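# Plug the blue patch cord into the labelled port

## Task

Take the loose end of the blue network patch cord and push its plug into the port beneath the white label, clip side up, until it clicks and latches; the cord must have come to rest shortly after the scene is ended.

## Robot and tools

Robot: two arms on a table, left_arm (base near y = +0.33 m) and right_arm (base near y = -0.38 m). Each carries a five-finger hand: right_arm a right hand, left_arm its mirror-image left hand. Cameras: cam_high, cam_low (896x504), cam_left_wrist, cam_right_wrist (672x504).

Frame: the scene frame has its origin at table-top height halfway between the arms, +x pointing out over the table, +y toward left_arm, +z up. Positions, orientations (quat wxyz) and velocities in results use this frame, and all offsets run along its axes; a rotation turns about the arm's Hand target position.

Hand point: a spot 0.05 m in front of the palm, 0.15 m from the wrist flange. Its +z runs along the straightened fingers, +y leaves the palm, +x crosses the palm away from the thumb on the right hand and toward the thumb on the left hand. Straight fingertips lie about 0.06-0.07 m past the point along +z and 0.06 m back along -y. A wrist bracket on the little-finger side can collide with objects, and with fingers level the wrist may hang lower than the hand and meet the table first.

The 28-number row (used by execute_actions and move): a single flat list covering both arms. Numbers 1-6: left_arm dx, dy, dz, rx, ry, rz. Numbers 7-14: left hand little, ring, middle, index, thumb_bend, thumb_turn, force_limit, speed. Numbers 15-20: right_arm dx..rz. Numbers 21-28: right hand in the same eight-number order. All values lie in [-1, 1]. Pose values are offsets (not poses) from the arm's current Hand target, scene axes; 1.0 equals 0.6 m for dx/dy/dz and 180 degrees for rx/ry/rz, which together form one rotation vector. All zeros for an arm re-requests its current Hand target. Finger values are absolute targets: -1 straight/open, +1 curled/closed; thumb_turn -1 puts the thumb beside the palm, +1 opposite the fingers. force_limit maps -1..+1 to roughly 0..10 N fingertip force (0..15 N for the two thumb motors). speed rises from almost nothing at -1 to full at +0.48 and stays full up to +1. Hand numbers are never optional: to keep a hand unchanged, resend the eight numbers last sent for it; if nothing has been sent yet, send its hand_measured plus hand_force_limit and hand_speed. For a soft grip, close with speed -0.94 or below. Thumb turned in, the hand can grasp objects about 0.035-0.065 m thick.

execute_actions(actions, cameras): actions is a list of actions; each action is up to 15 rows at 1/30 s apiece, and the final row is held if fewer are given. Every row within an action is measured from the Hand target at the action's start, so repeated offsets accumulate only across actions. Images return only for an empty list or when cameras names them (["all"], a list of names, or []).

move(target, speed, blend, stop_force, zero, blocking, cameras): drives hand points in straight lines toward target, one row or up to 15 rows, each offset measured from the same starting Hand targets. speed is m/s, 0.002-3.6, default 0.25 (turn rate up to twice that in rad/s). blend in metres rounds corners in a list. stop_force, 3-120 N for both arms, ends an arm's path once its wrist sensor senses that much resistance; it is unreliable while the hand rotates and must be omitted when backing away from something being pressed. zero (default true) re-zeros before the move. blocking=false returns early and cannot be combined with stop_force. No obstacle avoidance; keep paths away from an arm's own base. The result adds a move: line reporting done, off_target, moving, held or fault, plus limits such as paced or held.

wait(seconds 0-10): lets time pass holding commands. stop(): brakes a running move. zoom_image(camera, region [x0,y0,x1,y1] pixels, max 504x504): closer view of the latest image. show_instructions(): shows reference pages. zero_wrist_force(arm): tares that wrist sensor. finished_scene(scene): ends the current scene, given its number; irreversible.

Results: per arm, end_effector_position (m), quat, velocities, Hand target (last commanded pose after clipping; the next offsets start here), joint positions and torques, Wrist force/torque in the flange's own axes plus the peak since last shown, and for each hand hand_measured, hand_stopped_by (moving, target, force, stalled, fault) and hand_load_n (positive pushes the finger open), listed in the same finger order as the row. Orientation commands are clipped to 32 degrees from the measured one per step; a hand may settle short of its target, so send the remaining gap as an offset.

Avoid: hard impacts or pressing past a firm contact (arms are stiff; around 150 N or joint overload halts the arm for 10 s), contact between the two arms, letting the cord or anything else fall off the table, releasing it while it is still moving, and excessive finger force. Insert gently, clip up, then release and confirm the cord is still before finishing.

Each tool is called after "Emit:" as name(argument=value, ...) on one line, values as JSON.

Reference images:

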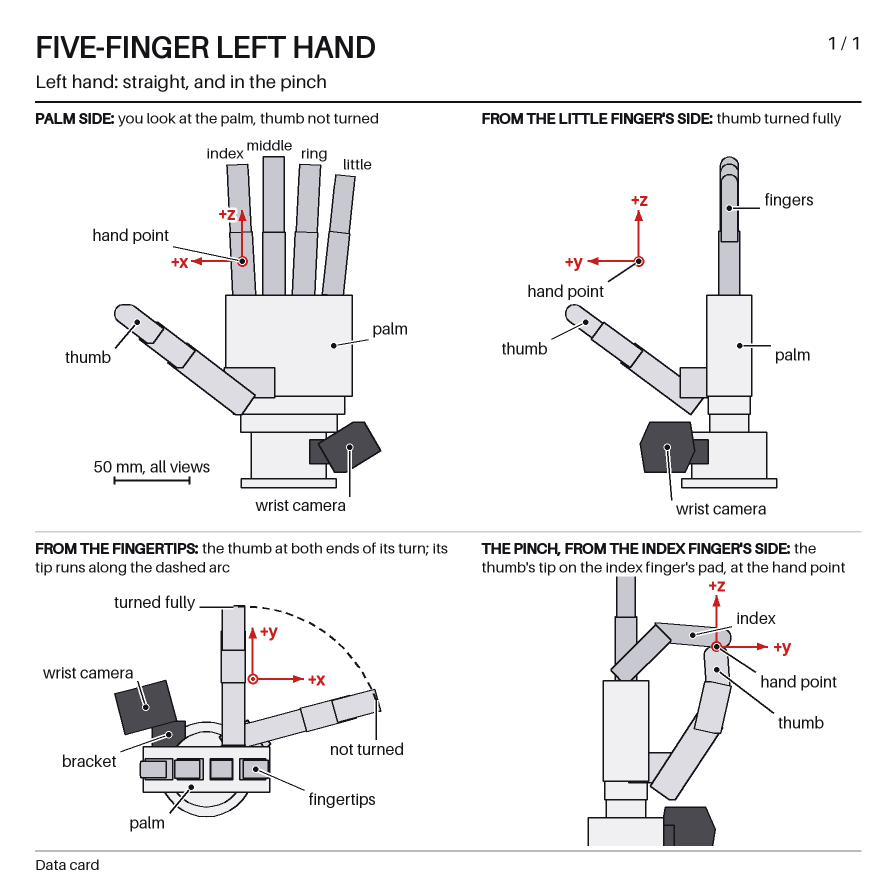

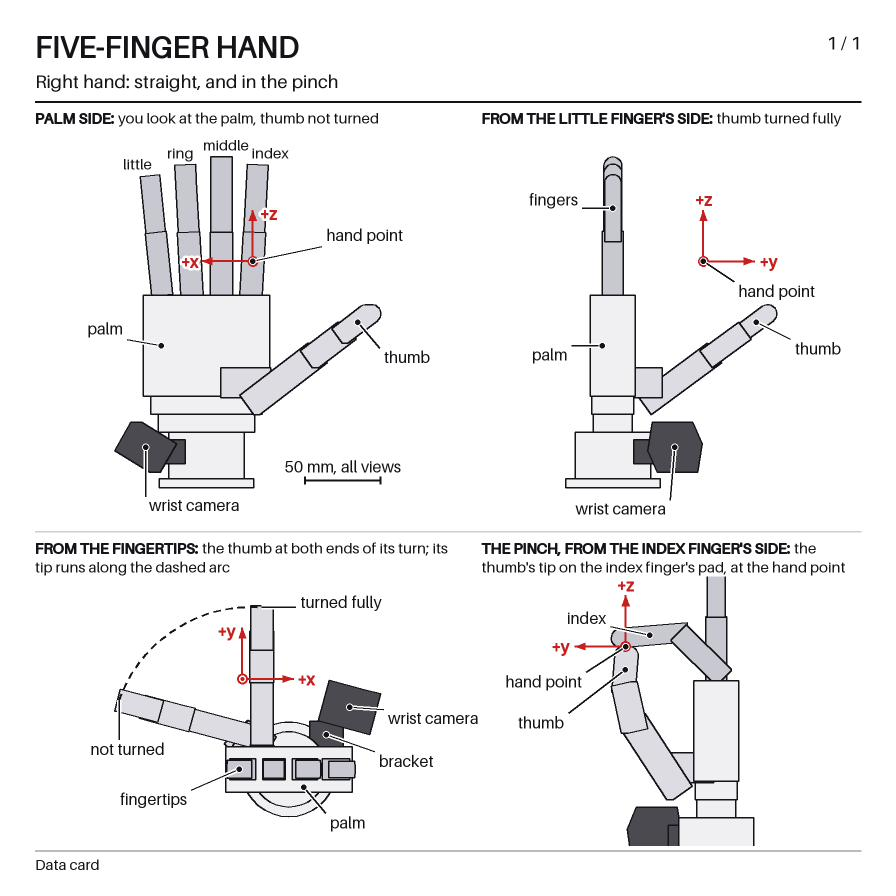

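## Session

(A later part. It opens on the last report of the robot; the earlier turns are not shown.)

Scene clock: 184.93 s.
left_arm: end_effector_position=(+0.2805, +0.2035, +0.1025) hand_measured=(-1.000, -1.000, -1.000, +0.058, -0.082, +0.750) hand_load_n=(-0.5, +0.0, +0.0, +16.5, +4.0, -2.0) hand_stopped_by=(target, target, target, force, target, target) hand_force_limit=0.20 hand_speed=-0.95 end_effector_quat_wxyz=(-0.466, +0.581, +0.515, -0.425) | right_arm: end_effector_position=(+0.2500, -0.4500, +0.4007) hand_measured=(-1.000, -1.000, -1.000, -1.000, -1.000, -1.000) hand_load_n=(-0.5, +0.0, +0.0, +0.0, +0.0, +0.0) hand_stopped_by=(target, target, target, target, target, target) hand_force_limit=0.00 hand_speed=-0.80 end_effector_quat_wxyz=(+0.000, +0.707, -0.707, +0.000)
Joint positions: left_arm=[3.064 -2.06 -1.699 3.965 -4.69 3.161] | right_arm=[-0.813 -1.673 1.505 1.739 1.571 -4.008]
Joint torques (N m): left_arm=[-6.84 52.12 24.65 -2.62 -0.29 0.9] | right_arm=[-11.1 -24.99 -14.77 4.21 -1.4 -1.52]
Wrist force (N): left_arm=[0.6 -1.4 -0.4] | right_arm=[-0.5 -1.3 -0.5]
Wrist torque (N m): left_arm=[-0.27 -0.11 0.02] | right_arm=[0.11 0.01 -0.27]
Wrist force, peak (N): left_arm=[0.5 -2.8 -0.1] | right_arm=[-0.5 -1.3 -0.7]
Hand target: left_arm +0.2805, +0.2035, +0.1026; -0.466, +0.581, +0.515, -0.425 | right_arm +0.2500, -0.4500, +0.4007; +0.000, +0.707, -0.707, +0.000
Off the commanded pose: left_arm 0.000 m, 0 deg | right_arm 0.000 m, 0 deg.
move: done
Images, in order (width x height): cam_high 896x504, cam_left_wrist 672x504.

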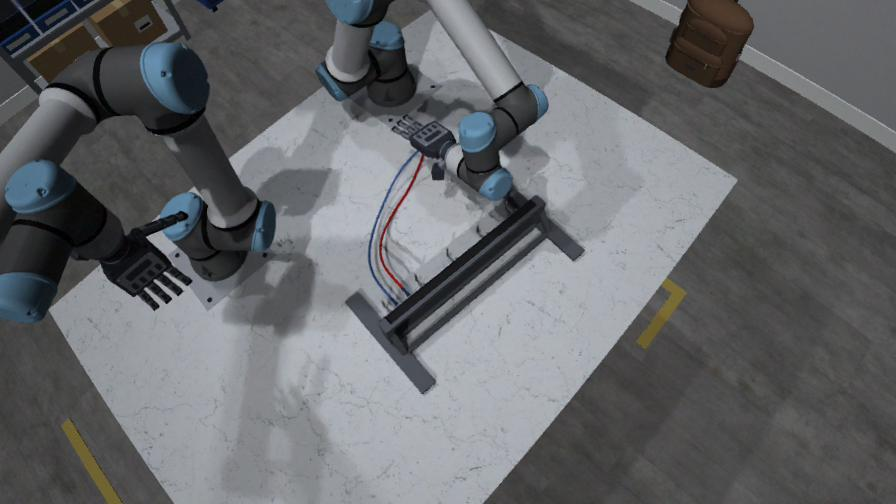

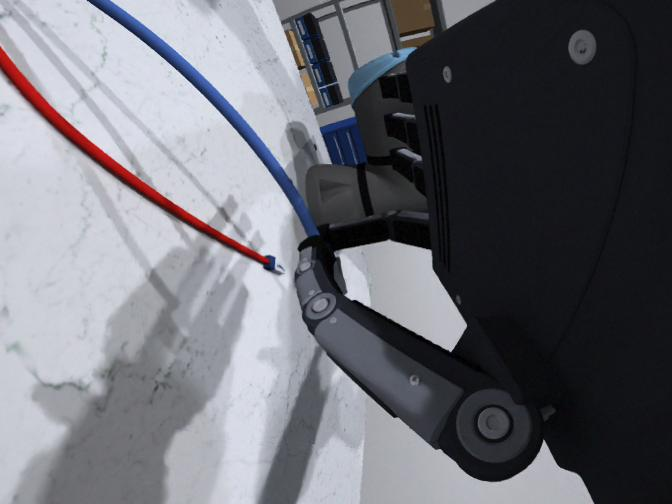

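Emit:
move(target=[[0.033,-0.1725,0.1623,0.0027,-0.0033,-0.4688,-1,-1,-1,0.5,-0.08,0.75,0.2,-0.95,0,0,0,0,0,0,-1,-1,-1,-1,-1,-1,0,-0.8],[0.2492,-0.2677,0.1623,0.0027,-0.0033,-0.4688,-1,-1,-1,0.5,-0.08,0.75,0.2,-0.95,0,0,0,0,0,0,-1,-1,-1,-1,-1,-1,0,-0.8]], speed=[0.3,0.15], blend=[0.02,0], cameras=["cam_left_wrist", "cam_high", "cam_low"])

Emit:
zoom_image(camera="cam_left_wrist", region=[300, 220, 450, 335])

Scene clock: 189.97 s.
left_arm: end_effector_position=(+0.4300, +0.0429, +0.2000) hand_measured=(-1.000, -1.000, -1.000, +0.058, -0.082, +0.750) hand_load_n=(+0.0, +0.0, +0.0, +16.5, +4.5, -2.0) hand_stopped_by=(target, target, target, force, target, target) hand_force_limit=0.20 hand_speed=-0.95 end_effector_quat_wxyz=(-0.630, +0.776, -0.005, +0.003) | right_arm: end_effector_position=(+0.2500, -0.4500, +0.4007) hand_measured=(-1.000, -1.000, -1.000, -1.000, -1.000, -1.000) hand_load_n=(+0.0, +0.0, +0.0, +0.0, +0.0, +0.0) hand_stopped_by=(target, target, target, target, target, target) hand_force_limit=0.00 hand_speed=-0.80 end_effector_quat_wxyz=(+0.000, +0.707, -0.707, +0.000)
Joint positions: left_arm=[2.456 -2.171 -1.249 3.744 -3.848 3.393] | right_arm=[-0.813 -1.673 1.505 1.739 1.571 -4.008]
Joint torques (N m): left_arm=[7.96 38.39 26.94 -1.65 2.58 -2.02] | right_arm=[-10.86 -24.94 -13.84 4.18 -1.39 -1.7]
Wrist force (N): left_arm=[0.6 -1.6 0.0] | right_arm=[-0.7 -1.1 -0.4]
Wrist torque (N m): left_arm=[-0.31 -0.10 -0.19] | right_arm=[0.13 0.03 -0.28]
Wrist force, peak (N): left_arm=[1.4 -1.6 -0.2] | right_arm=[-0.8 -1.2 -0.6]
Hand target: left_arm +0.4301, +0.0428, +0.2000; -0.630, +0.776, -0.005, +0.003 | right_arm +0.2500, -0.4500, +0.4007; +0.000, +0.707, -0.707, +0.000
Off the commanded pose: left_arm 0.000 m, 0 deg | right_arm 0.000 m, 0 deg.
move: done
Images, in order (width x height): cam_high 896x504, cam_low 896x504, cam_left_wrist 672x504.

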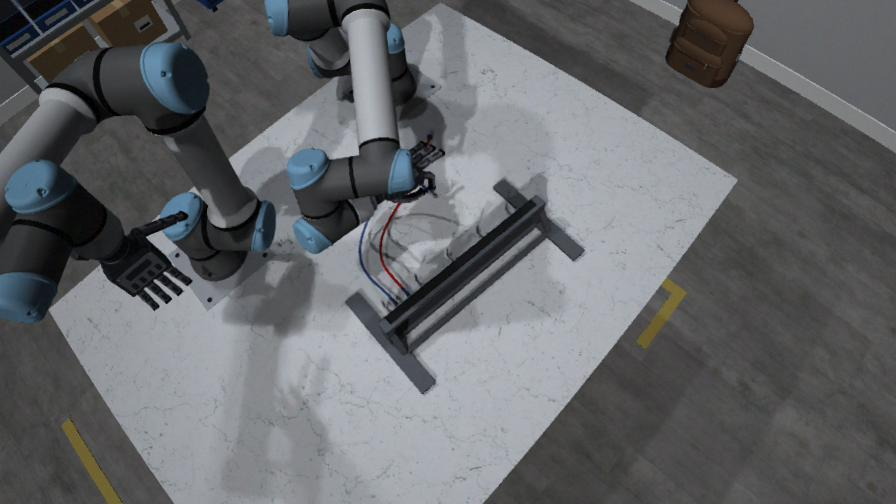

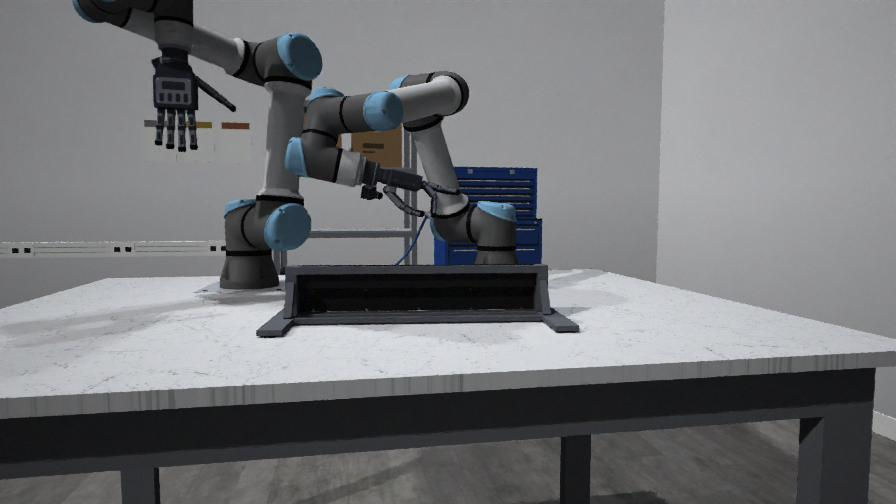

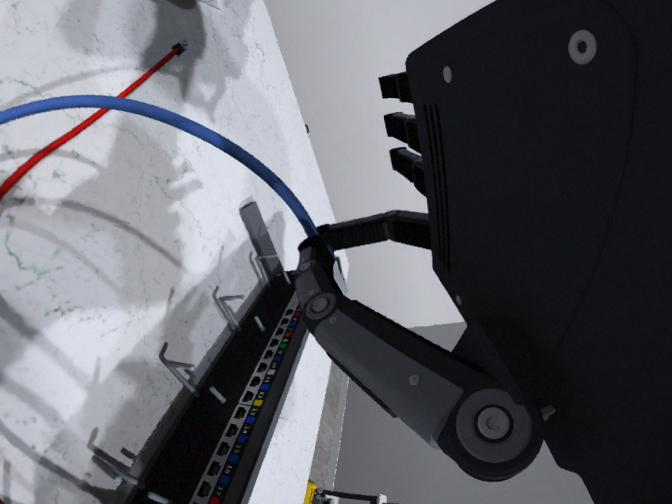

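Scaled by 3.360 from the camera's 672x504 image, which has a finer 960x720 frame.

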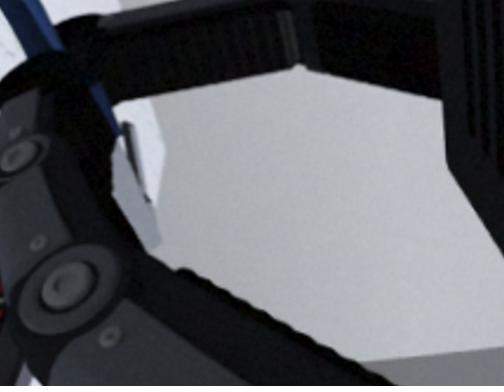

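Emit:
move(target=[[0.0,0.0,-0.1828,0,0,0,-1,-1,-1,0.5,-0.08,0.75,0.2,-0.95,0,0,0,0,0,0,-1,-1,-1,-1,-1,-1,0,-0.8],[0.1083,0.0,-0.1828,0,0,0,-1,-1,-1,0.5,-0.08,0.75,0.2,-0.95,0,0,0,0,0,0,-1,-1,-1,-1,-1,-1,0,-0.8]], speed=[0.15,0.08], blend=[0.02,0], cameras=["cam_left_wrist"])

Emit:
zoom_image(camera="cam_left_wrist", region=[312, 235, 402, 305])

Scene clock: 192.30 s.
left_arm: end_effector_position=(+0.4949, +0.0428, +0.0903) hand_measured=(-1.000, -1.000, -1.000, +0.058, -0.082, +0.750) hand_load_n=(+0.0, +0.0, +0.0, +16.5, +4.0, -2.0) hand_stopped_by=(target, target, target, force, target, target) hand_force_limit=0.20 hand_speed=-0.95 end_effector_quat_wxyz=(-0.630, +0.776, -0.005, +0.003) | right_arm: end_effector_position=(+0.2500, -0.4500, +0.4007) hand_measured=(-1.000, -1.000, -1.000, -1.000, -1.000, -1.000) hand_load_n=(+0.0, -0.5, +0.0, +0.0, +0.0, +0.0) hand_stopped_by=(target, target, target, target, target, target) hand_force_limit=0.00 hand_speed=-0.80 end_effector_quat_wxyz=(+0.000, +0.707, -0.707, +0.000)
Joint positions: left_arm=[2.515 -2.365 -1.214 3.925 -3.791 3.424] | right_arm=[-0.813 -1.673 1.505 1.739 1.571 -4.008]
Joint torques (N m): left_arm=[7.8 42.88 25.66 -1.3 2.85 2.38] | right_arm=[-11.35 -25.28 -14.24 4.23 -1.43 -1.26]
Wrist force (N): left_arm=[0.6 -1.6 0.2] | right_arm=[-0.2 -1.0 -0.7]
Wrist torque (N m): left_arm=[-0.32 -0.09 -0.17] | right_arm=[0.16 -0.03 -0.25]
Wrist force, peak (N): left_arm=[0.1 -2.6 0.2] | right_arm=[-0.2 -1.7 -0.5]
Hand target: left_arm +0.4950, +0.0428, +0.0903; -0.630, +0.776, -0.005, +0.003 | right_arm +0.2500, -0.4500, +0.4007; +0.000, +0.707, -0.707, +0.000
Off the commanded pose: left_arm 0.000 m, 0 deg | right_arm 0.000 m, 0 deg.
move: done
Images, in order (width x height): cam_left_wrist 672x504.

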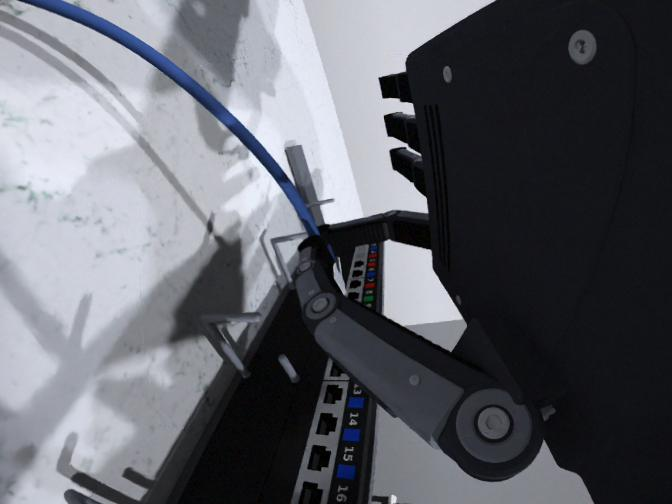

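Scaled by 5.600 from the camera's 672x504 image, which has a finer 960x720 frame.

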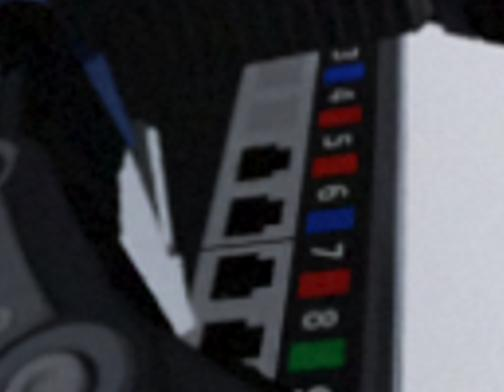

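Emit:
move(target=[0.025,0.0,0,0,0,0,-1,-1,-1,0.5,-0.08,0.75,0.2,-0.95,0,0,0,0,0,0,-1,-1,-1,-1,-1,-1,0,-0.8], speed=0.04, stop_force=4, cameras=["cam_left_wrist"])

Emit:
zoom_image(camera="cam_left_wrist", region=[312, 235, 402, 305])

Scene clock: 193.97 s.
left_arm: end_effector_position=(+0.5100, +0.0428, +0.0903) hand_measured=(-1.000, -1.000, -1.000, +0.058, -0.082, +0.750) hand_load_n=(+0.0, +0.0, +0.0, +16.5, +4.5, -2.5) hand_stopped_by=(target, target, target, force, target, target) hand_force_limit=0.20 hand_speed=-0.95 end_effector_quat_wxyz=(-0.630, +0.776, -0.005, +0.003) | right_arm: end_effector_position=(+0.2500, -0.4500, +0.4007) hand_measured=(-1.000, -1.000, -1.000, -1.000, -1.000, -1.000) hand_load_n=(+0.0, -0.5, +0.0, +0.0, +0.0, +0.0) hand_stopped_by=(target, target, target, target, target, target) hand_force_limit=0.00 hand_speed=-0.80 end_effector_quat_wxyz=(+0.000, +0.707, -0.707, +0.000)
Joint positions: left_arm=[2.528 -2.388 -1.171 3.912 -3.78 3.431] | right_arm=[-0.813 -1.673 1.505 1.739 1.571 -4.008]
Joint torques (N m): left_arm=[7.18 44.89 27.7 -1.5 2.62 2.26] | right_arm=[-11.33 -24.72 -14.1 4.33 -1.26 -1.64]
Wrist force (N): left_arm=[0.7 -1.7 0.0] | right_arm=[-0.3 -1.1 -0.6]
Wrist torque (N m): left_arm=[-0.31 -0.10 -0.17] | right_arm=[0.15 -0.01 -0.25]
Wrist force, peak (N): left_arm=[0.9 -1.7 -0.1] | right_arm=[-0.7 -1.6 -0.5]
Hand target: left_arm +0.5100, +0.0428, +0.0903; -0.630, +0.776, -0.005, +0.003 | right_arm +0.2500, -0.4500, +0.4007; +0.000, +0.707, -0.707, +0.000
Off the commanded pose: left_arm 0.000 m, 0 deg | right_arm 0.000 m, 0 deg.
move: done
Images, in order (width x height): cam_left_wrist 672x504.

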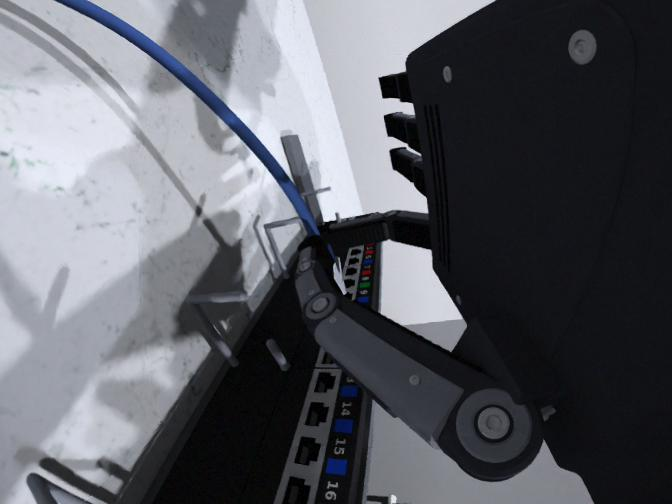

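Scaled by 5.600 from the camera's 672x504 image, which has a finer 960x720 frame.

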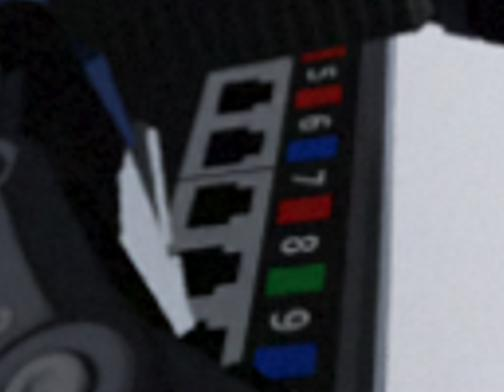

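Emit:
move(target=[0.02,0.0,0,0,0,0,-1,-1,-1,0.5,-0.08,0.75,0.2,-0.95,0,0,0,0,0,0,-1,-1,-1,-1,-1,-1,0,-0.8], speed=0.02, stop_force=4, cameras=["cam_left_wrist"])

Emit:
zoom_image(camera="cam_left_wrist", region=[322, 240, 392, 305])

Scene clock: 195.67 s.
left_arm: end_effector_position=(+0.5220, +0.0428, +0.0903) hand_measured=(-1.000, -1.000, -1.000, +0.058, -0.082, +0.750) hand_load_n=(+0.0, +0.0, +0.0, +16.5, +4.5, -2.5) hand_stopped_by=(target, target, target, force, target, target) hand_force_limit=0.20 hand_speed=-0.95 end_effector_quat_wxyz=(-0.630, +0.776, -0.005, +0.003) | right_arm: end_effector_position=(+0.2500, -0.4500, +0.4007) hand_measured=(-1.000, -1.000, -1.000, -1.000, -1.000, -1.000) hand_load_n=(+0.0, +0.0, +0.0, +0.0, +0.0, +0.0) hand_stopped_by=(target, target, target, target, target, target) hand_force_limit=0.00 hand_speed=-0.80 end_effector_quat_wxyz=(+0.000, +0.707, -0.707, +0.000)
Joint positions: left_arm=[2.538 -2.407 -1.136 3.9 -3.77 3.437] | right_arm=[-0.813 -1.673 1.505 1.739 1.571 -4.008]
Joint torques (N m): left_arm=[7.85 44.68 28.49 -1.45 2.75 2.38] | right_arm=[-10.52 -26.03 -13.58 4.28 -1.44 -1.4]
Wrist force (N): left_arm=[0.7 -1.6 -0.1] | right_arm=[-0.4 -1.1 -0.3]
Wrist torque (N m): left_arm=[-0.30 -0.09 -0.16] | right_arm=[0.12 -0.02 -0.27]
Wrist force, peak (N): left_arm=[0.9 -1.7 -0.2] | right_arm=[-0.4 -1.4 -0.8]
Hand target: left_arm +0.5220, +0.0428, +0.0903; -0.630, +0.776, -0.005, +0.003 | right_arm +0.2500, -0.4500, +0.4007; +0.000, +0.707, -0.707, +0.000
Off the commanded pose: left_arm 0.000 m, 0 deg | right_arm 0.000 m, 0 deg.
move: done
Images, in order (width x height): cam_left_wrist 672x504.

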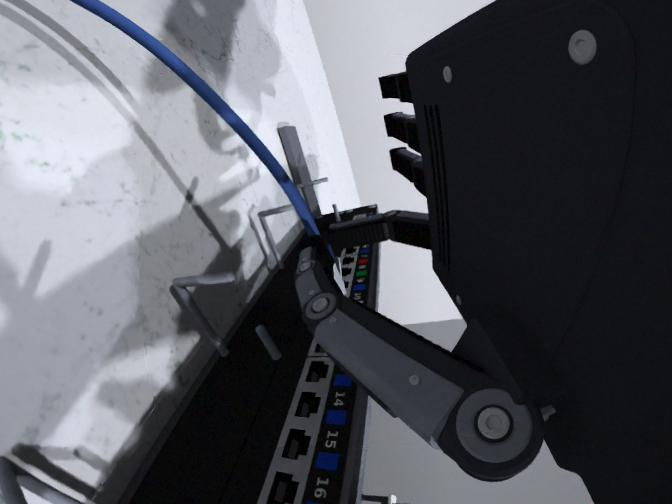

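Scaled by 7.200 from the camera's 672x504 image, which has a finer 960x720 frame.

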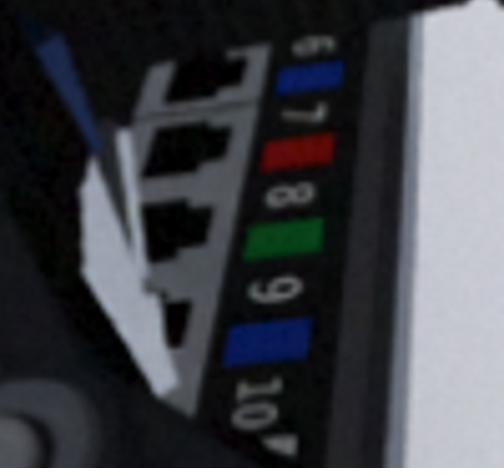

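Emit:
move(target=[0.01,0.0,0,0,0,0,-1,-1,-1,0.5,-0.08,0.75,0.2,-0.95,0,0,0,0,0,0,-1,-1,-1,-1,-1,-1,0,-0.8], speed=0.012, stop_force=3, cameras=["cam_left_wrist"])

Emit:
zoom_image(camera="cam_left_wrist", region=[322, 240, 392, 305])

Scene clock: 197.50 s.
left_arm: end_effector_position=(+0.5280, +0.0428, +0.0903) hand_measured=(-1.000, -1.000, -1.000, +0.058, -0.082, +0.750) hand_load_n=(+0.0, +0.0, +0.0, +16.5, +4.5, -2.0) hand_stopped_by=(target, target, target, force, target, target) hand_force_limit=0.20 hand_speed=-0.95 end_effector_quat_wxyz=(-0.630, +0.776, -0.005, +0.003) | right_arm: end_effector_position=(+0.2500, -0.4500, +0.4007) hand_measured=(-1.000, -1.000, -1.000, -1.000, -1.000, -1.000) hand_load_n=(+0.0, +0.0, +0.0, +0.0, +0.0, +0.0) hand_stopped_by=(target, target, target, target, target, target) hand_force_limit=0.00 hand_speed=-0.80 end_effector_quat_wxyz=(+0.000, +0.707, -0.707, +0.000)
Joint positions: left_arm=[2.543 -2.417 -1.117 3.894 -3.766 3.439] | right_arm=[-0.813 -1.673 1.505 1.739 1.571 -4.008]
Joint torques (N m): left_arm=[8.22 47.35 28.43 -1.27 2.82 2.31] | right_arm=[-10.72 -24.57 -13.61 4.21 -1.21 -1.5]
Wrist force (N): left_arm=[0.7 -1.4 -0.2] | right_arm=[-0.5 -1.1 -0.3]
Wrist torque (N m): left_arm=[-0.27 -0.09 -0.17] | right_arm=[0.14 0.00 -0.26]
Wrist force, peak (N): left_arm=[1.0 -1.7 -0.3] | right_arm=[-0.8 -1.3 -0.4]
Hand target: left_arm +0.5280, +0.0428, +0.0903; -0.630, +0.776, -0.005, +0.003 | right_arm +0.2500, -0.4500, +0.4007; +0.000, +0.707, -0.707, +0.000
Off the commanded pose: left_arm 0.000 m, 0 deg | right_arm 0.000 m, 0 deg.
move: done
Images, in order (width x height): cam_left_wrist 672x504.

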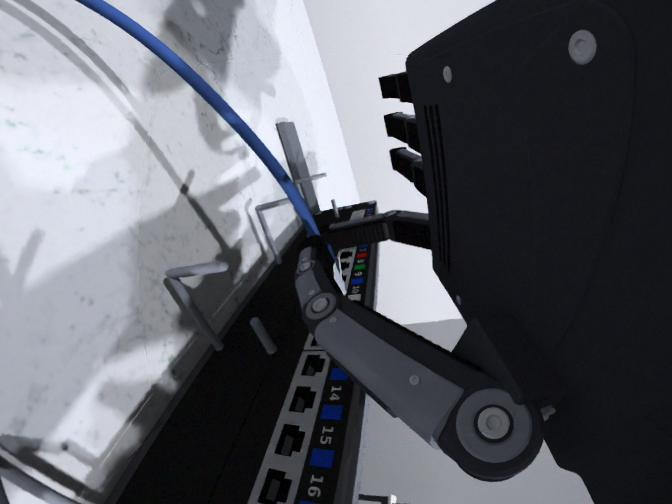

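Scaled by 7.200 from the camera's 672x504 image, which has a finer 960x720 frame.

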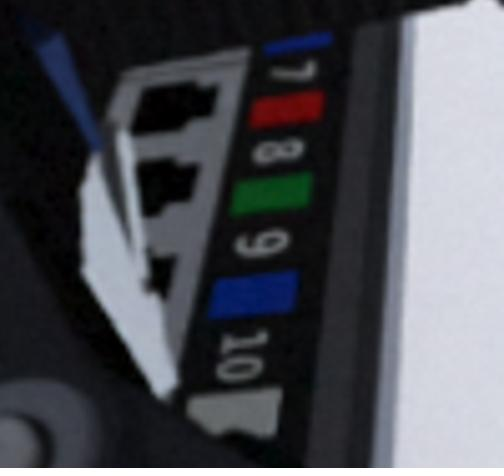

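Emit:
zoom_image(camera="cam_left_wrist", region=[328, 250, 364, 300])

Scaled by 10.080 from the camera's 672x504 image, which has a finer 960x720 frame.

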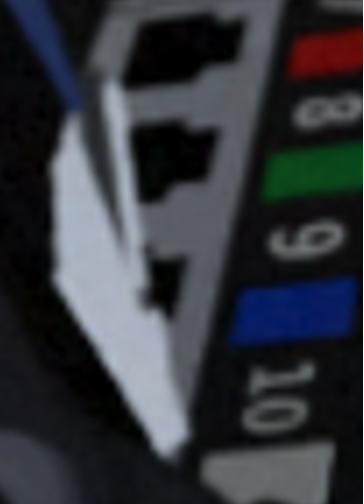

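Emit:
move(target=[-0.005,0.0,-0.0067,0,0,0,-1,-1,-1,0.5,-0.08,0.75,0.2,-0.95,0,0,0,0,0,0,-1,-1,-1,-1,-1,-1,0,-0.8], speed=0.02, stop_force=3, cameras=["cam_left_wrist"])

Emit:
zoom_image(camera="cam_left_wrist", region=[328, 250, 364, 300])

Scene clock: 200.40 s.
left_arm: end_effector_position=(+0.5250, +0.0428, +0.0863) hand_measured=(-1.000, -1.000, -1.000, +0.058, -0.082, +0.750) hand_load_n=(+0.0, +0.0, +0.0, +16.5, +4.5, -2.5) hand_stopped_by=(target, target, target, force, target, target) hand_force_limit=0.20 hand_speed=-0.95 end_effector_quat_wxyz=(-0.630, +0.776, -0.005, +0.003) | right_arm: end_effector_position=(+0.2500, -0.4500, +0.4007) hand_measured=(-1.000, -1.000, -1.000, -1.000, -1.000, -1.000) hand_load_n=(+0.0, +0.0, +0.0, +0.0, +0.0, +0.0) hand_stopped_by=(target, target, target, target, target, target) hand_force_limit=0.00 hand_speed=-0.80 end_effector_quat_wxyz=(+0.000, +0.707, -0.707, +0.000)
Joint positions: left_arm=[2.54 -2.416 -1.13 3.904 -3.768 3.438] | right_arm=[-0.813 -1.673 1.505 1.739 1.571 -4.008]
Joint torques (N m): left_arm=[-9.47 67.55 8.37 1.34 -1.29 -2] | right_arm=[-11.2 -23.58 -13.68 4.04 -1.41 -1.43]
Wrist force (N): left_arm=[0.8 -1.6 -0.1] | right_arm=[-0.4 -0.9 -0.5]
Wrist torque (N m): left_arm=[-0.30 -0.11 -0.15] | right_arm=[0.17 0.00 -0.26]
Wrist force, peak (N): left_arm=[0.9 -1.7 -0.3] | right_arm=[-0.4 -1.4 -0.7]
Hand target: left_arm +0.5250, +0.0428, +0.0863; -0.630, +0.776, -0.005, +0.003 | right_arm +0.2500, -0.4500, +0.4007; +0.000, +0.707, -0.707, +0.000
Off the commanded pose: left_arm 0.000 m, 0 deg | right_arm 0.000 m, 0 deg.
move: done
Images, in order (width x height): cam_left_wrist 672x504.

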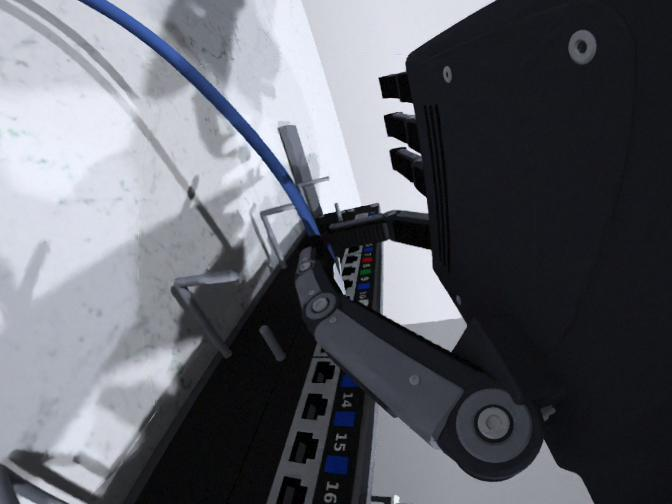

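Scaled by 10.080 from the camera's 672x504 image, which has a finer 960x720 frame.

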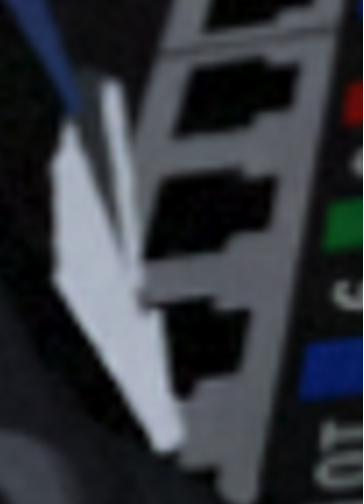

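Emit:
move(target=[0.0083,0.0,-0.0032,0,0,0,-1,-1,-1,0.5,-0.08,0.75,0.2,-0.95,0,0,0,0,0,0,-1,-1,-1,-1,-1,-1,0,-0.8], speed=0.012, stop_force=3, cameras=["cam_left_wrist"])

Emit:
zoom_image(camera="cam_left_wrist", region=[328, 250, 364, 300])

Scene clock: 203.50 s.
left_arm: end_effector_position=(+0.5300, +0.0428, +0.0844) hand_measured=(-1.000, -1.000, -1.000, +0.058, -0.082, +0.750) hand_load_n=(+0.0, +0.0, +0.0, +16.5, +4.5, -2.5) hand_stopped_by=(target, target, target, force, target, target) hand_force_limit=0.20 hand_speed=-0.95 end_effector_quat_wxyz=(-0.630, +0.776, -0.005, +0.003) | right_arm: end_effector_position=(+0.2500, -0.4500, +0.4007) hand_measured=(-1.000, -1.000, -1.000, -1.000, -1.000, -1.000) hand_load_n=(+0.0, +0.0, +0.0, +0.0, +0.0, +0.0) hand_stopped_by=(target, target, target, target, target, target) hand_force_limit=0.00 hand_speed=-0.80 end_effector_quat_wxyz=(+0.000, +0.707, -0.707, +0.000)
Joint positions: left_arm=[2.544 -2.426 -1.116 3.903 -3.764 3.44] | right_arm=[-0.813 -1.673 1.505 1.739 1.571 -4.008]
Joint torques (N m): left_arm=[6.63 45.32 27.44 -0.73 2.84 2.32] | right_arm=[-10.78 -23.99 -14.03 4.31 -1.31 -1.56]
Wrist force (N): left_arm=[0.6 -1.5 -0.2] | right_arm=[-0.5 -1.2 -0.8]
Wrist torque (N m): left_arm=[-0.27 -0.09 -0.16] | right_arm=[0.14 0.02 -0.26]
Wrist force, peak (N): left_arm=[1.0 -1.8 -0.2] | right_arm=[-0.7 -1.3 -0.6]
Hand target: left_arm +0.5300, +0.0428, +0.0844; -0.630, +0.776, -0.005, +0.003 | right_arm +0.2500, -0.4500, +0.4007; +0.000, +0.707, -0.707, +0.000
Off the commanded pose: left_arm 0.000 m, 0 deg | right_arm 0.000 m, 0 deg.
move: done
Images, in order (width x height): cam_left_wrist 672x504.

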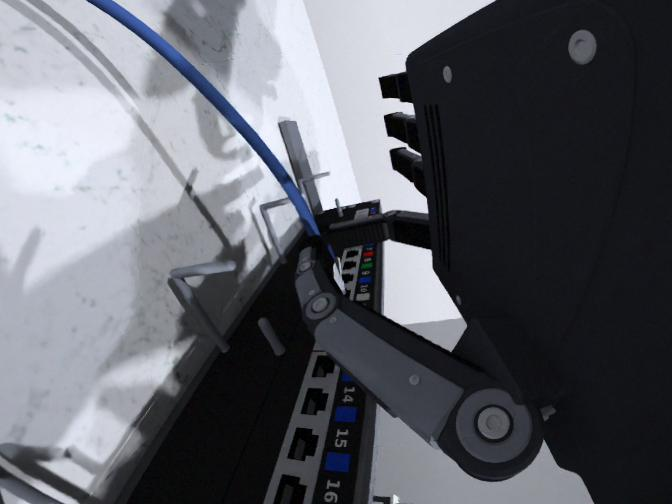

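Scaled by 10.080 from the camera's 672x504 image, which has a finer 960x720 frame.

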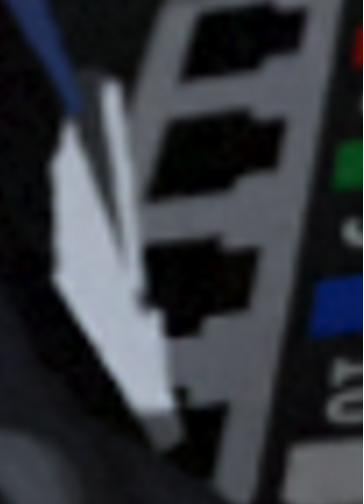

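Emit:
move(target=[0.004,0.0,-0.0008,0,0,0,-1,-1,-1,0.5,-0.08,0.75,0.2,-0.95,0,0,0,0,0,0,-1,-1,-1,-1,-1,-1,0,-0.8], speed=0.008, stop_force=3, cameras=["cam_left_wrist"])

Emit:
zoom_image(camera="cam_left_wrist", region=[332, 264, 362, 304])

Scene clock: 205.13 s.
left_arm: end_effector_position=(+0.5324, +0.0428, +0.0839) hand_measured=(-1.000, -1.000, -1.000, +0.058, -0.082, +0.750) hand_load_n=(+0.0, +0.0, +0.0, +16.0, +4.0, -2.5) hand_stopped_by=(target, target, target, force, target, target) hand_force_limit=0.20 hand_speed=-0.95 end_effector_quat_wxyz=(-0.630, +0.776, -0.005, +0.003) | right_arm: end_effector_position=(+0.2500, -0.4500, +0.4007) hand_measured=(-1.000, -1.000, -1.000, -1.000, -1.000, -1.000) hand_load_n=(+0.0, +0.0, +0.0, +0.0, -0.5, +0.0) hand_stopped_by=(target, target, target, target, target, target) hand_force_limit=0.00 hand_speed=-0.80 end_effector_quat_wxyz=(+0.000, +0.707, -0.707, +0.000)
Joint positions: left_arm=[2.546 -2.431 -1.109 3.901 -3.763 3.441] | right_arm=[-0.813 -1.673 1.505 1.739 1.571 -4.008]
Joint torques (N m): left_arm=[8.86 46.78 28.31 -0.92 2.77 2.4] | right_arm=[-10.27 -25.14 -14.05 4.25 -1.31 -1.35]
Wrist force (N): left_arm=[0.7 -1.7 -0.2] | right_arm=[-0.4 -1.3 -0.4]
Wrist torque (N m): left_arm=[-0.30 -0.10 -0.16] | right_arm=[0.11 -0.01 -0.26]
Wrist force, peak (N): left_arm=[0.8 -1.8 0.0] | right_arm=[-0.7 -1.3 -0.5]
Hand target: left_arm +0.5324, +0.0428, +0.0839; -0.630, +0.776, -0.005, +0.003 | right_arm +0.2500, -0.4500, +0.4007; +0.000, +0.707, -0.707, +0.000
Off the commanded pose: left_arm 0.000 m, 0 deg | right_arm 0.000 m, 0 deg.
move: done
Images, in order (width x height): cam_left_wrist 672x504.

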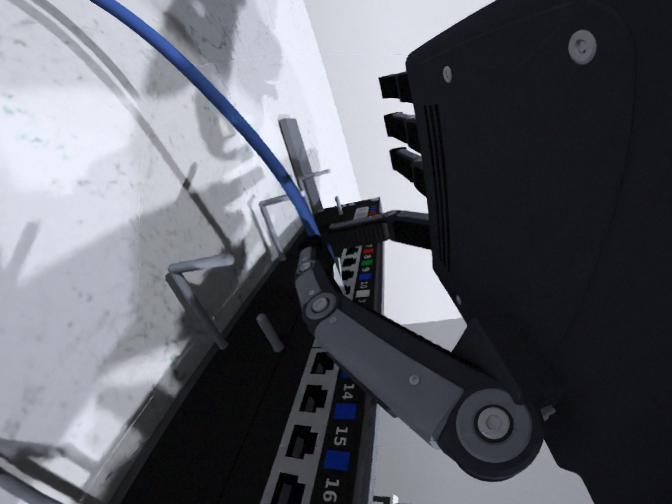

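Scaled by 12.600 from the camera's 672x504 image, which has a finer 960x720 frame.

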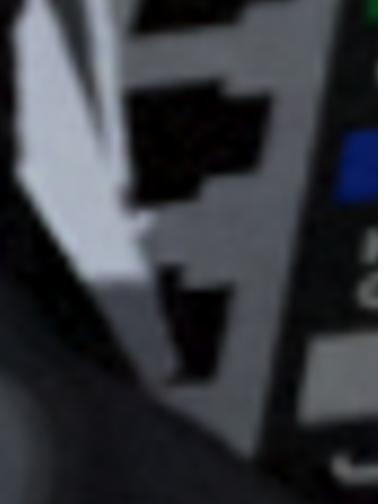

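Emit:
move(target=[0.0017,0.0,-0.002,0,0,0,-1,-1,-1,0.5,-0.08,0.75,0.2,-0.95,0,0,0,0,0,0,-1,-1,-1,-1,-1,-1,0,-0.8], speed=0.008, stop_force=3, cameras=["cam_left_wrist"])

Emit:
zoom_image(camera="cam_left_wrist", region=[332, 264, 362, 304])

Scene clock: 206.63 s.
left_arm: end_effector_position=(+0.5334, +0.0428, +0.0827) hand_measured=(-1.000, -1.000, -1.000, +0.058, -0.082, +0.750) hand_load_n=(+0.0, +0.0, -0.5, +16.5, +4.0, -2.5) hand_stopped_by=(target, target, target, force, target, target) hand_force_limit=0.20 hand_speed=-0.95 end_effector_quat_wxyz=(-0.630, +0.776, -0.005, +0.003) | right_arm: end_effector_position=(+0.2500, -0.4500, +0.4007) hand_measured=(-1.000, -1.000, -1.000, -1.000, -1.000, -1.000) hand_load_n=(+0.0, +0.0, +0.0, +0.0, +0.0, +0.0) hand_stopped_by=(target, target, target, target, target, target) hand_force_limit=0.00 hand_speed=-0.80 end_effector_quat_wxyz=(+0.000, +0.707, -0.707, +0.000)
Joint positions: left_arm=[2.547 -2.434 -1.107 3.902 -3.762 3.442] | right_arm=[-0.813 -1.673 1.505 1.739 1.571 -4.008]
Joint torques (N m): left_arm=[6.84 46.79 27.25 1.23 2.87 2.36] | right_arm=[-10.73 -24.4 -13.78 4.31 -1.25 -1.42]
Wrist force (N): left_arm=[0.8 -1.8 0.0] | right_arm=[-0.6 -1.0 -0.6]
Wrist torque (N m): left_arm=[-0.32 -0.11 -0.14] | right_arm=[0.16 0.03 -0.26]
Wrist force, peak (N): left_arm=[0.8 -1.8 0.0] | right_arm=[-0.4 -1.3 -0.7]
Hand target: left_arm +0.5334, +0.0428, +0.0827; -0.630, +0.776, -0.005, +0.003 | right_arm +0.2500, -0.4500, +0.4007; +0.000, +0.707, -0.707, +0.000
Off the commanded pose: left_arm 0.000 m, 0 deg | right_arm 0.000 m, 0 deg.
move: done
Images, in order (width x height): cam_left_wrist 672x504.

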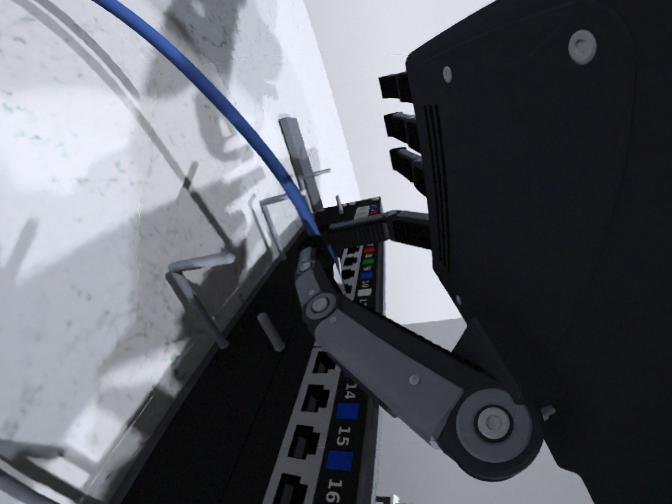

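Scaled by 12.600 from the camera's 672x504 image, which has a finer 960x720 frame.

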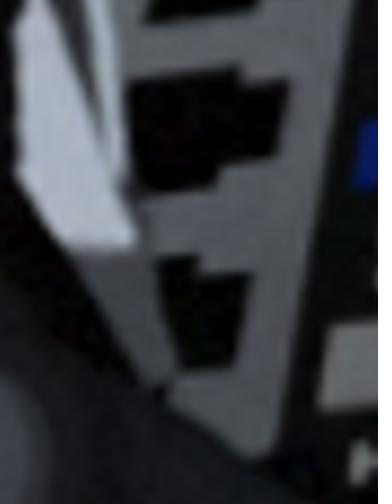

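Emit:
move(target=[0.0042,0.0,-0.0006,0,0,0,-1,-1,-1,0.5,-0.08,0.75,0.2,-0.95,0,0,0,0,0,0,-1,-1,-1,-1,-1,-1,0,-0.8], speed=0.006, stop_force=3, cameras=["cam_left_wrist"])

Emit:
zoom_image(camera="cam_left_wrist", region=[332, 264, 362, 304])

Scene clock: 208.13 s.
left_arm: end_effector_position=(+0.5360, +0.0428, +0.0823) hand_measured=(-1.000, -1.000, -1.000, +0.058, -0.082, +0.750) hand_load_n=(+0.0, -0.5, +0.0, +16.5, +4.5, -2.5) hand_stopped_by=(target, target, target, force, target, target) hand_force_limit=0.20 hand_speed=-0.95 end_effector_quat_wxyz=(-0.630, +0.776, -0.005, +0.003) | right_arm: end_effector_position=(+0.2500, -0.4500, +0.4007) hand_measured=(-1.000, -1.000, -1.000, -1.000, -1.000, -1.000) hand_load_n=(+0.0, +0.0, +0.0, +0.0, +0.0, +0.0) hand_stopped_by=(target, target, target, target, target, target) hand_force_limit=0.00 hand_speed=-0.80 end_effector_quat_wxyz=(+0.000, +0.707, -0.707, +0.000)
Joint positions: left_arm=[2.549 -2.438 -1.099 3.9 -3.76 3.443] | right_arm=[-0.813 -1.673 1.505 1.739 1.571 -4.008]
Joint torques (N m): left_arm=[9.73 46.62 28.35 -0.68 2.7 2.36] | right_arm=[-11.35 -24.78 -14.58 4.28 -1.43 -1.44]
Wrist force (N): left_arm=[0.8 -1.5 -0.1] | right_arm=[-0.5 -0.9 -0.5]
Wrist torque (N m): left_arm=[-0.28 -0.11 -0.16] | right_arm=[0.17 0.00 -0.26]
Wrist force, peak (N): left_arm=[0.7 -1.8 0.0] | right_arm=[-0.4 -1.4 -0.6]
Hand target: left_arm +0.5360, +0.0428, +0.0823; -0.630, +0.776, -0.005, +0.003 | right_arm +0.2500, -0.4500, +0.4007; +0.000, +0.707, -0.707, +0.000
Off the commanded pose: left_arm 0.000 m, 0 deg | right_arm 0.000 m, 0 deg.
move: done
Images, in order (width x height): cam_left_wrist 672x504.

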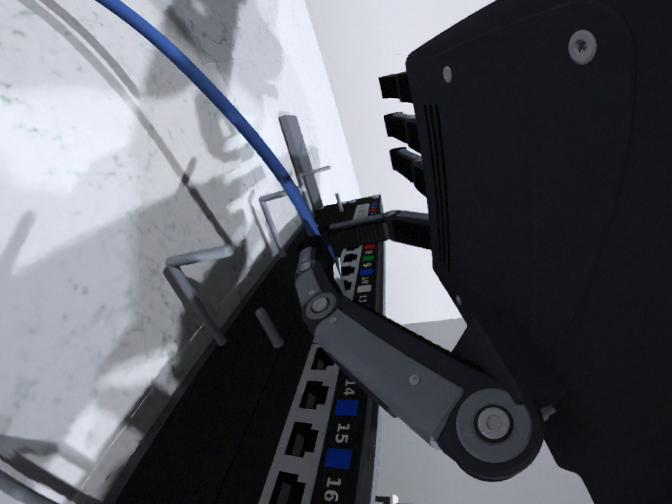

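Scaled by 12.600 from the camera's 672x504 image, which has a finer 960x720 frame.

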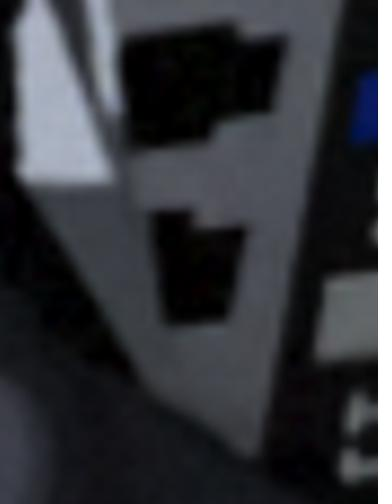

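Emit:
zoom_image(camera="cam_left_wrist", region=[336, 276, 354, 300])

Scaled by 21.000 from the camera's 672x504 image, which has a finer 960x720 frame.

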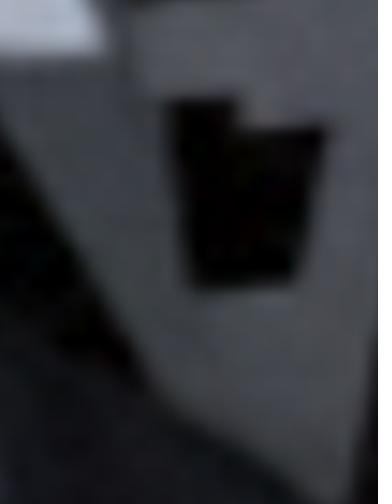

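Emit:
move(target=[0.0033,0.0,0,0,0,0,-1,-1,-1,0.5,-0.08,0.75,0.2,-0.95,0,0,0,0,0,0,-1,-1,-1,-1,-1,-1,0,-0.8], speed=0.005, stop_force=3, cameras=["cam_left_wrist"])

Emit:
zoom_image(camera="cam_left_wrist", region=[332, 258, 362, 298])

Scene clock: 210.17 s.
left_arm: end_effector_position=(+0.5379, +0.0428, +0.0823) hand_measured=(-1.000, -1.000, -1.000, +0.058, -0.082, +0.750) hand_load_n=(+0.0, -0.5, +0.0, +16.5, +4.0, -2.5) hand_stopped_by=(target, target, target, force, target, target) hand_force_limit=0.20 hand_speed=-0.95 end_effector_quat_wxyz=(-0.630, +0.776, -0.005, +0.003) | right_arm: end_effector_position=(+0.2500, -0.4500, +0.4007) hand_measured=(-1.000, -1.000, -1.000, -1.000, -1.000, -1.000) hand_load_n=(+0.0, +0.0, +0.0, +0.0, +0.0, +0.0) hand_stopped_by=(target, target, target, target, target, target) hand_force_limit=0.00 hand_speed=-0.80 end_effector_quat_wxyz=(+0.000, +0.707, -0.707, +0.000)
Joint positions: left_arm=[2.55 -2.442 -1.093 3.898 -3.759 3.444] | right_arm=[-0.813 -1.673 1.505 1.739 1.571 -4.008]
Joint torques (N m): left_arm=[8.35 45.95 25.59 -0.74 2.85 2.4] | right_arm=[-11.77 -24.28 -15.06 4.28 -1.35 -1.36]
Wrist force (N): left_arm=[0.7 -1.4 0.1] | right_arm=[-0.3 -1.1 -0.3]
Wrist torque (N m): left_arm=[-0.29 -0.08 -0.16] | right_arm=[0.13 -0.02 -0.26]
Wrist force, peak (N): left_arm=[0.8 -1.8 -0.2] | right_arm=[-0.2 -1.6 -0.5]
Hand target: left_arm +0.5379, +0.0428, +0.0823; -0.630, +0.776, -0.005, +0.003 | right_arm +0.2500, -0.4500, +0.4007; +0.000, +0.707, -0.707, +0.000
Off the commanded pose: left_arm 0.000 m, 0 deg | right_arm 0.000 m, 0 deg.
move: done
Images, in order (width x height): cam_left_wrist 672x504.

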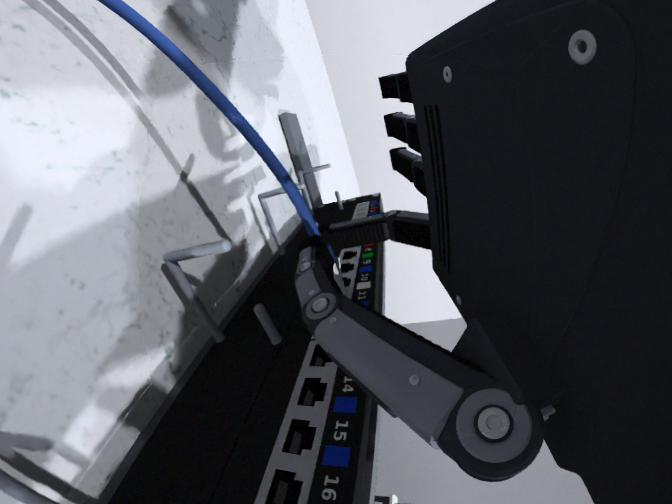

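Scaled by 12.600 from the camera's 672x504 image, which has a finer 960x720 frame.

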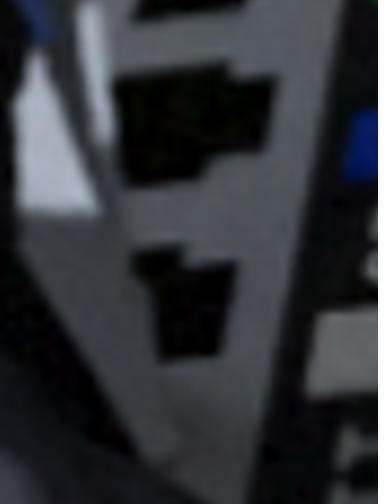

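Emit:
zoom_image(camera="cam_left_wrist", region=[338, 280, 354, 300])

Scaled by 25.200 from the camera's 672x504 image, which has a finer 960x720 frame.

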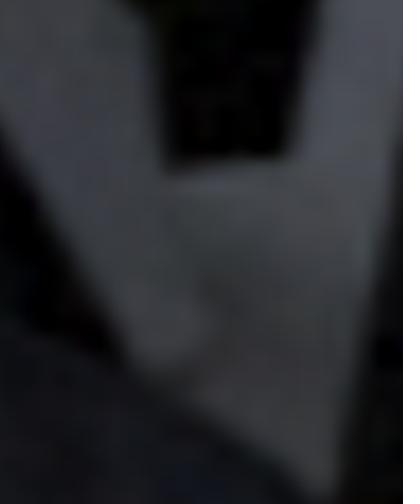

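Emit:
move(target=[[-0.005,0.0,0,0,0,0,-1,-1,-1,0.5,-0.08,0.75,0.2,-0.95,0,0,0,0,0,0,-1,-1,-1,-1,-1,-1,0,-0.8],[-0.0033,0.0075,0,0,0,0,-1,-1,-1,0.5,-0.08,0.75,0.2,-0.95,0,0,0,0,0,0,-1,-1,-1,-1,-1,-1,0,-0.8]], speed=0.012, stop_force=3, cameras=["cam_left_wrist"])

Emit:
zoom_image(camera="cam_left_wrist", region=[332, 264, 362, 304])

Scene clock: 215.93 s.
left_arm: end_effector_position=(+0.5360, +0.0473, +0.0823) hand_measured=(-1.000, -1.000, -1.000, +0.058, -0.082, +0.750) hand_load_n=(-0.5, +0.0, -0.5, +16.0, +4.5, -2.5) hand_stopped_by=(target, target, target, force, target, target) hand_force_limit=0.20 hand_speed=-0.95 end_effector_quat_wxyz=(-0.630, +0.776, -0.005, +0.003) | right_arm: end_effector_position=(+0.2500, -0.4500, +0.4007) hand_measured=(-1.000, -1.000, -1.000, -1.000, -1.000, -1.000) hand_load_n=(+0.0, +0.0, +0.0, +0.0, +0.0, +0.0) hand_stopped_by=(target, target, target, target, target, target) hand_force_limit=0.00 hand_speed=-0.80 end_effector_quat_wxyz=(+0.000, +0.707, -0.707, +0.000)
Joint positions: left_arm=[2.554 -2.43 -1.115 3.911 -3.755 3.446] | right_arm=[-0.813 -1.673 1.505 1.739 1.571 -4.008]
Joint torques (N m): left_arm=[8.48 67.49 8.83 1.37 2.84 2.52] | right_arm=[-11.28 -25.1 -14.28 4.26 -1.16 -1.41]
Wrist force (N): left_arm=[0.7 -1.7 0.0] | right_arm=[-0.4 -1.1 -0.5]
Wrist torque (N m): left_arm=[-0.31 -0.09 -0.16] | right_arm=[0.14 -0.01 -0.26]
Wrist force, peak (N): left_arm=[0.8 -1.8 -0.2] | right_arm=[-0.7 -1.1 -0.7]
Hand target: left_arm +0.5360, +0.0473, +0.0823; -0.630, +0.776, -0.005, +0.003 | right_arm +0.2500, -0.4500, +0.4007; +0.000, +0.707, -0.707, +0.000
Off the commanded pose: left_arm 0.000 m, 0 deg | right_arm 0.000 m, 0 deg.
move: done
Images, in order (width x height): cam_left_wrist 672x504.

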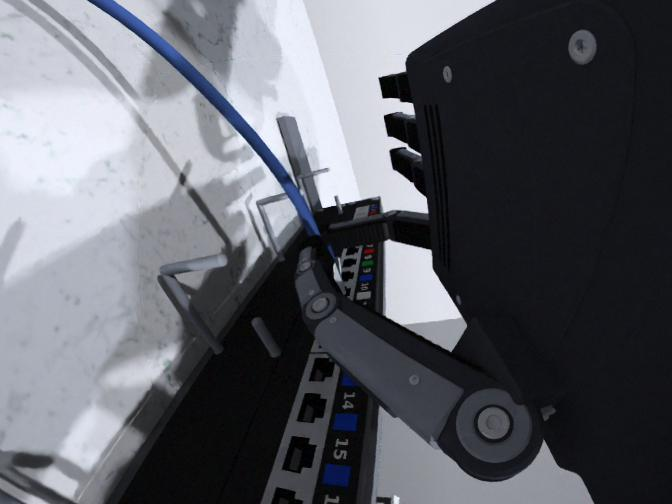

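Scaled by 12.600 from the camera's 672x504 image, which has a finer 960x720 frame.

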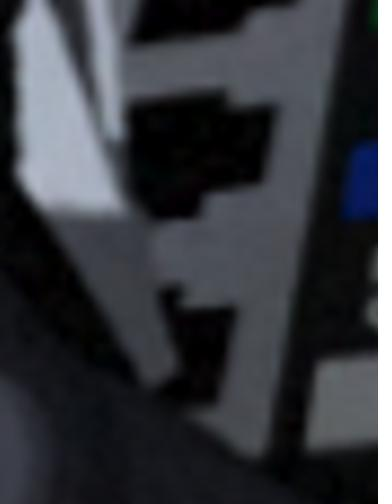

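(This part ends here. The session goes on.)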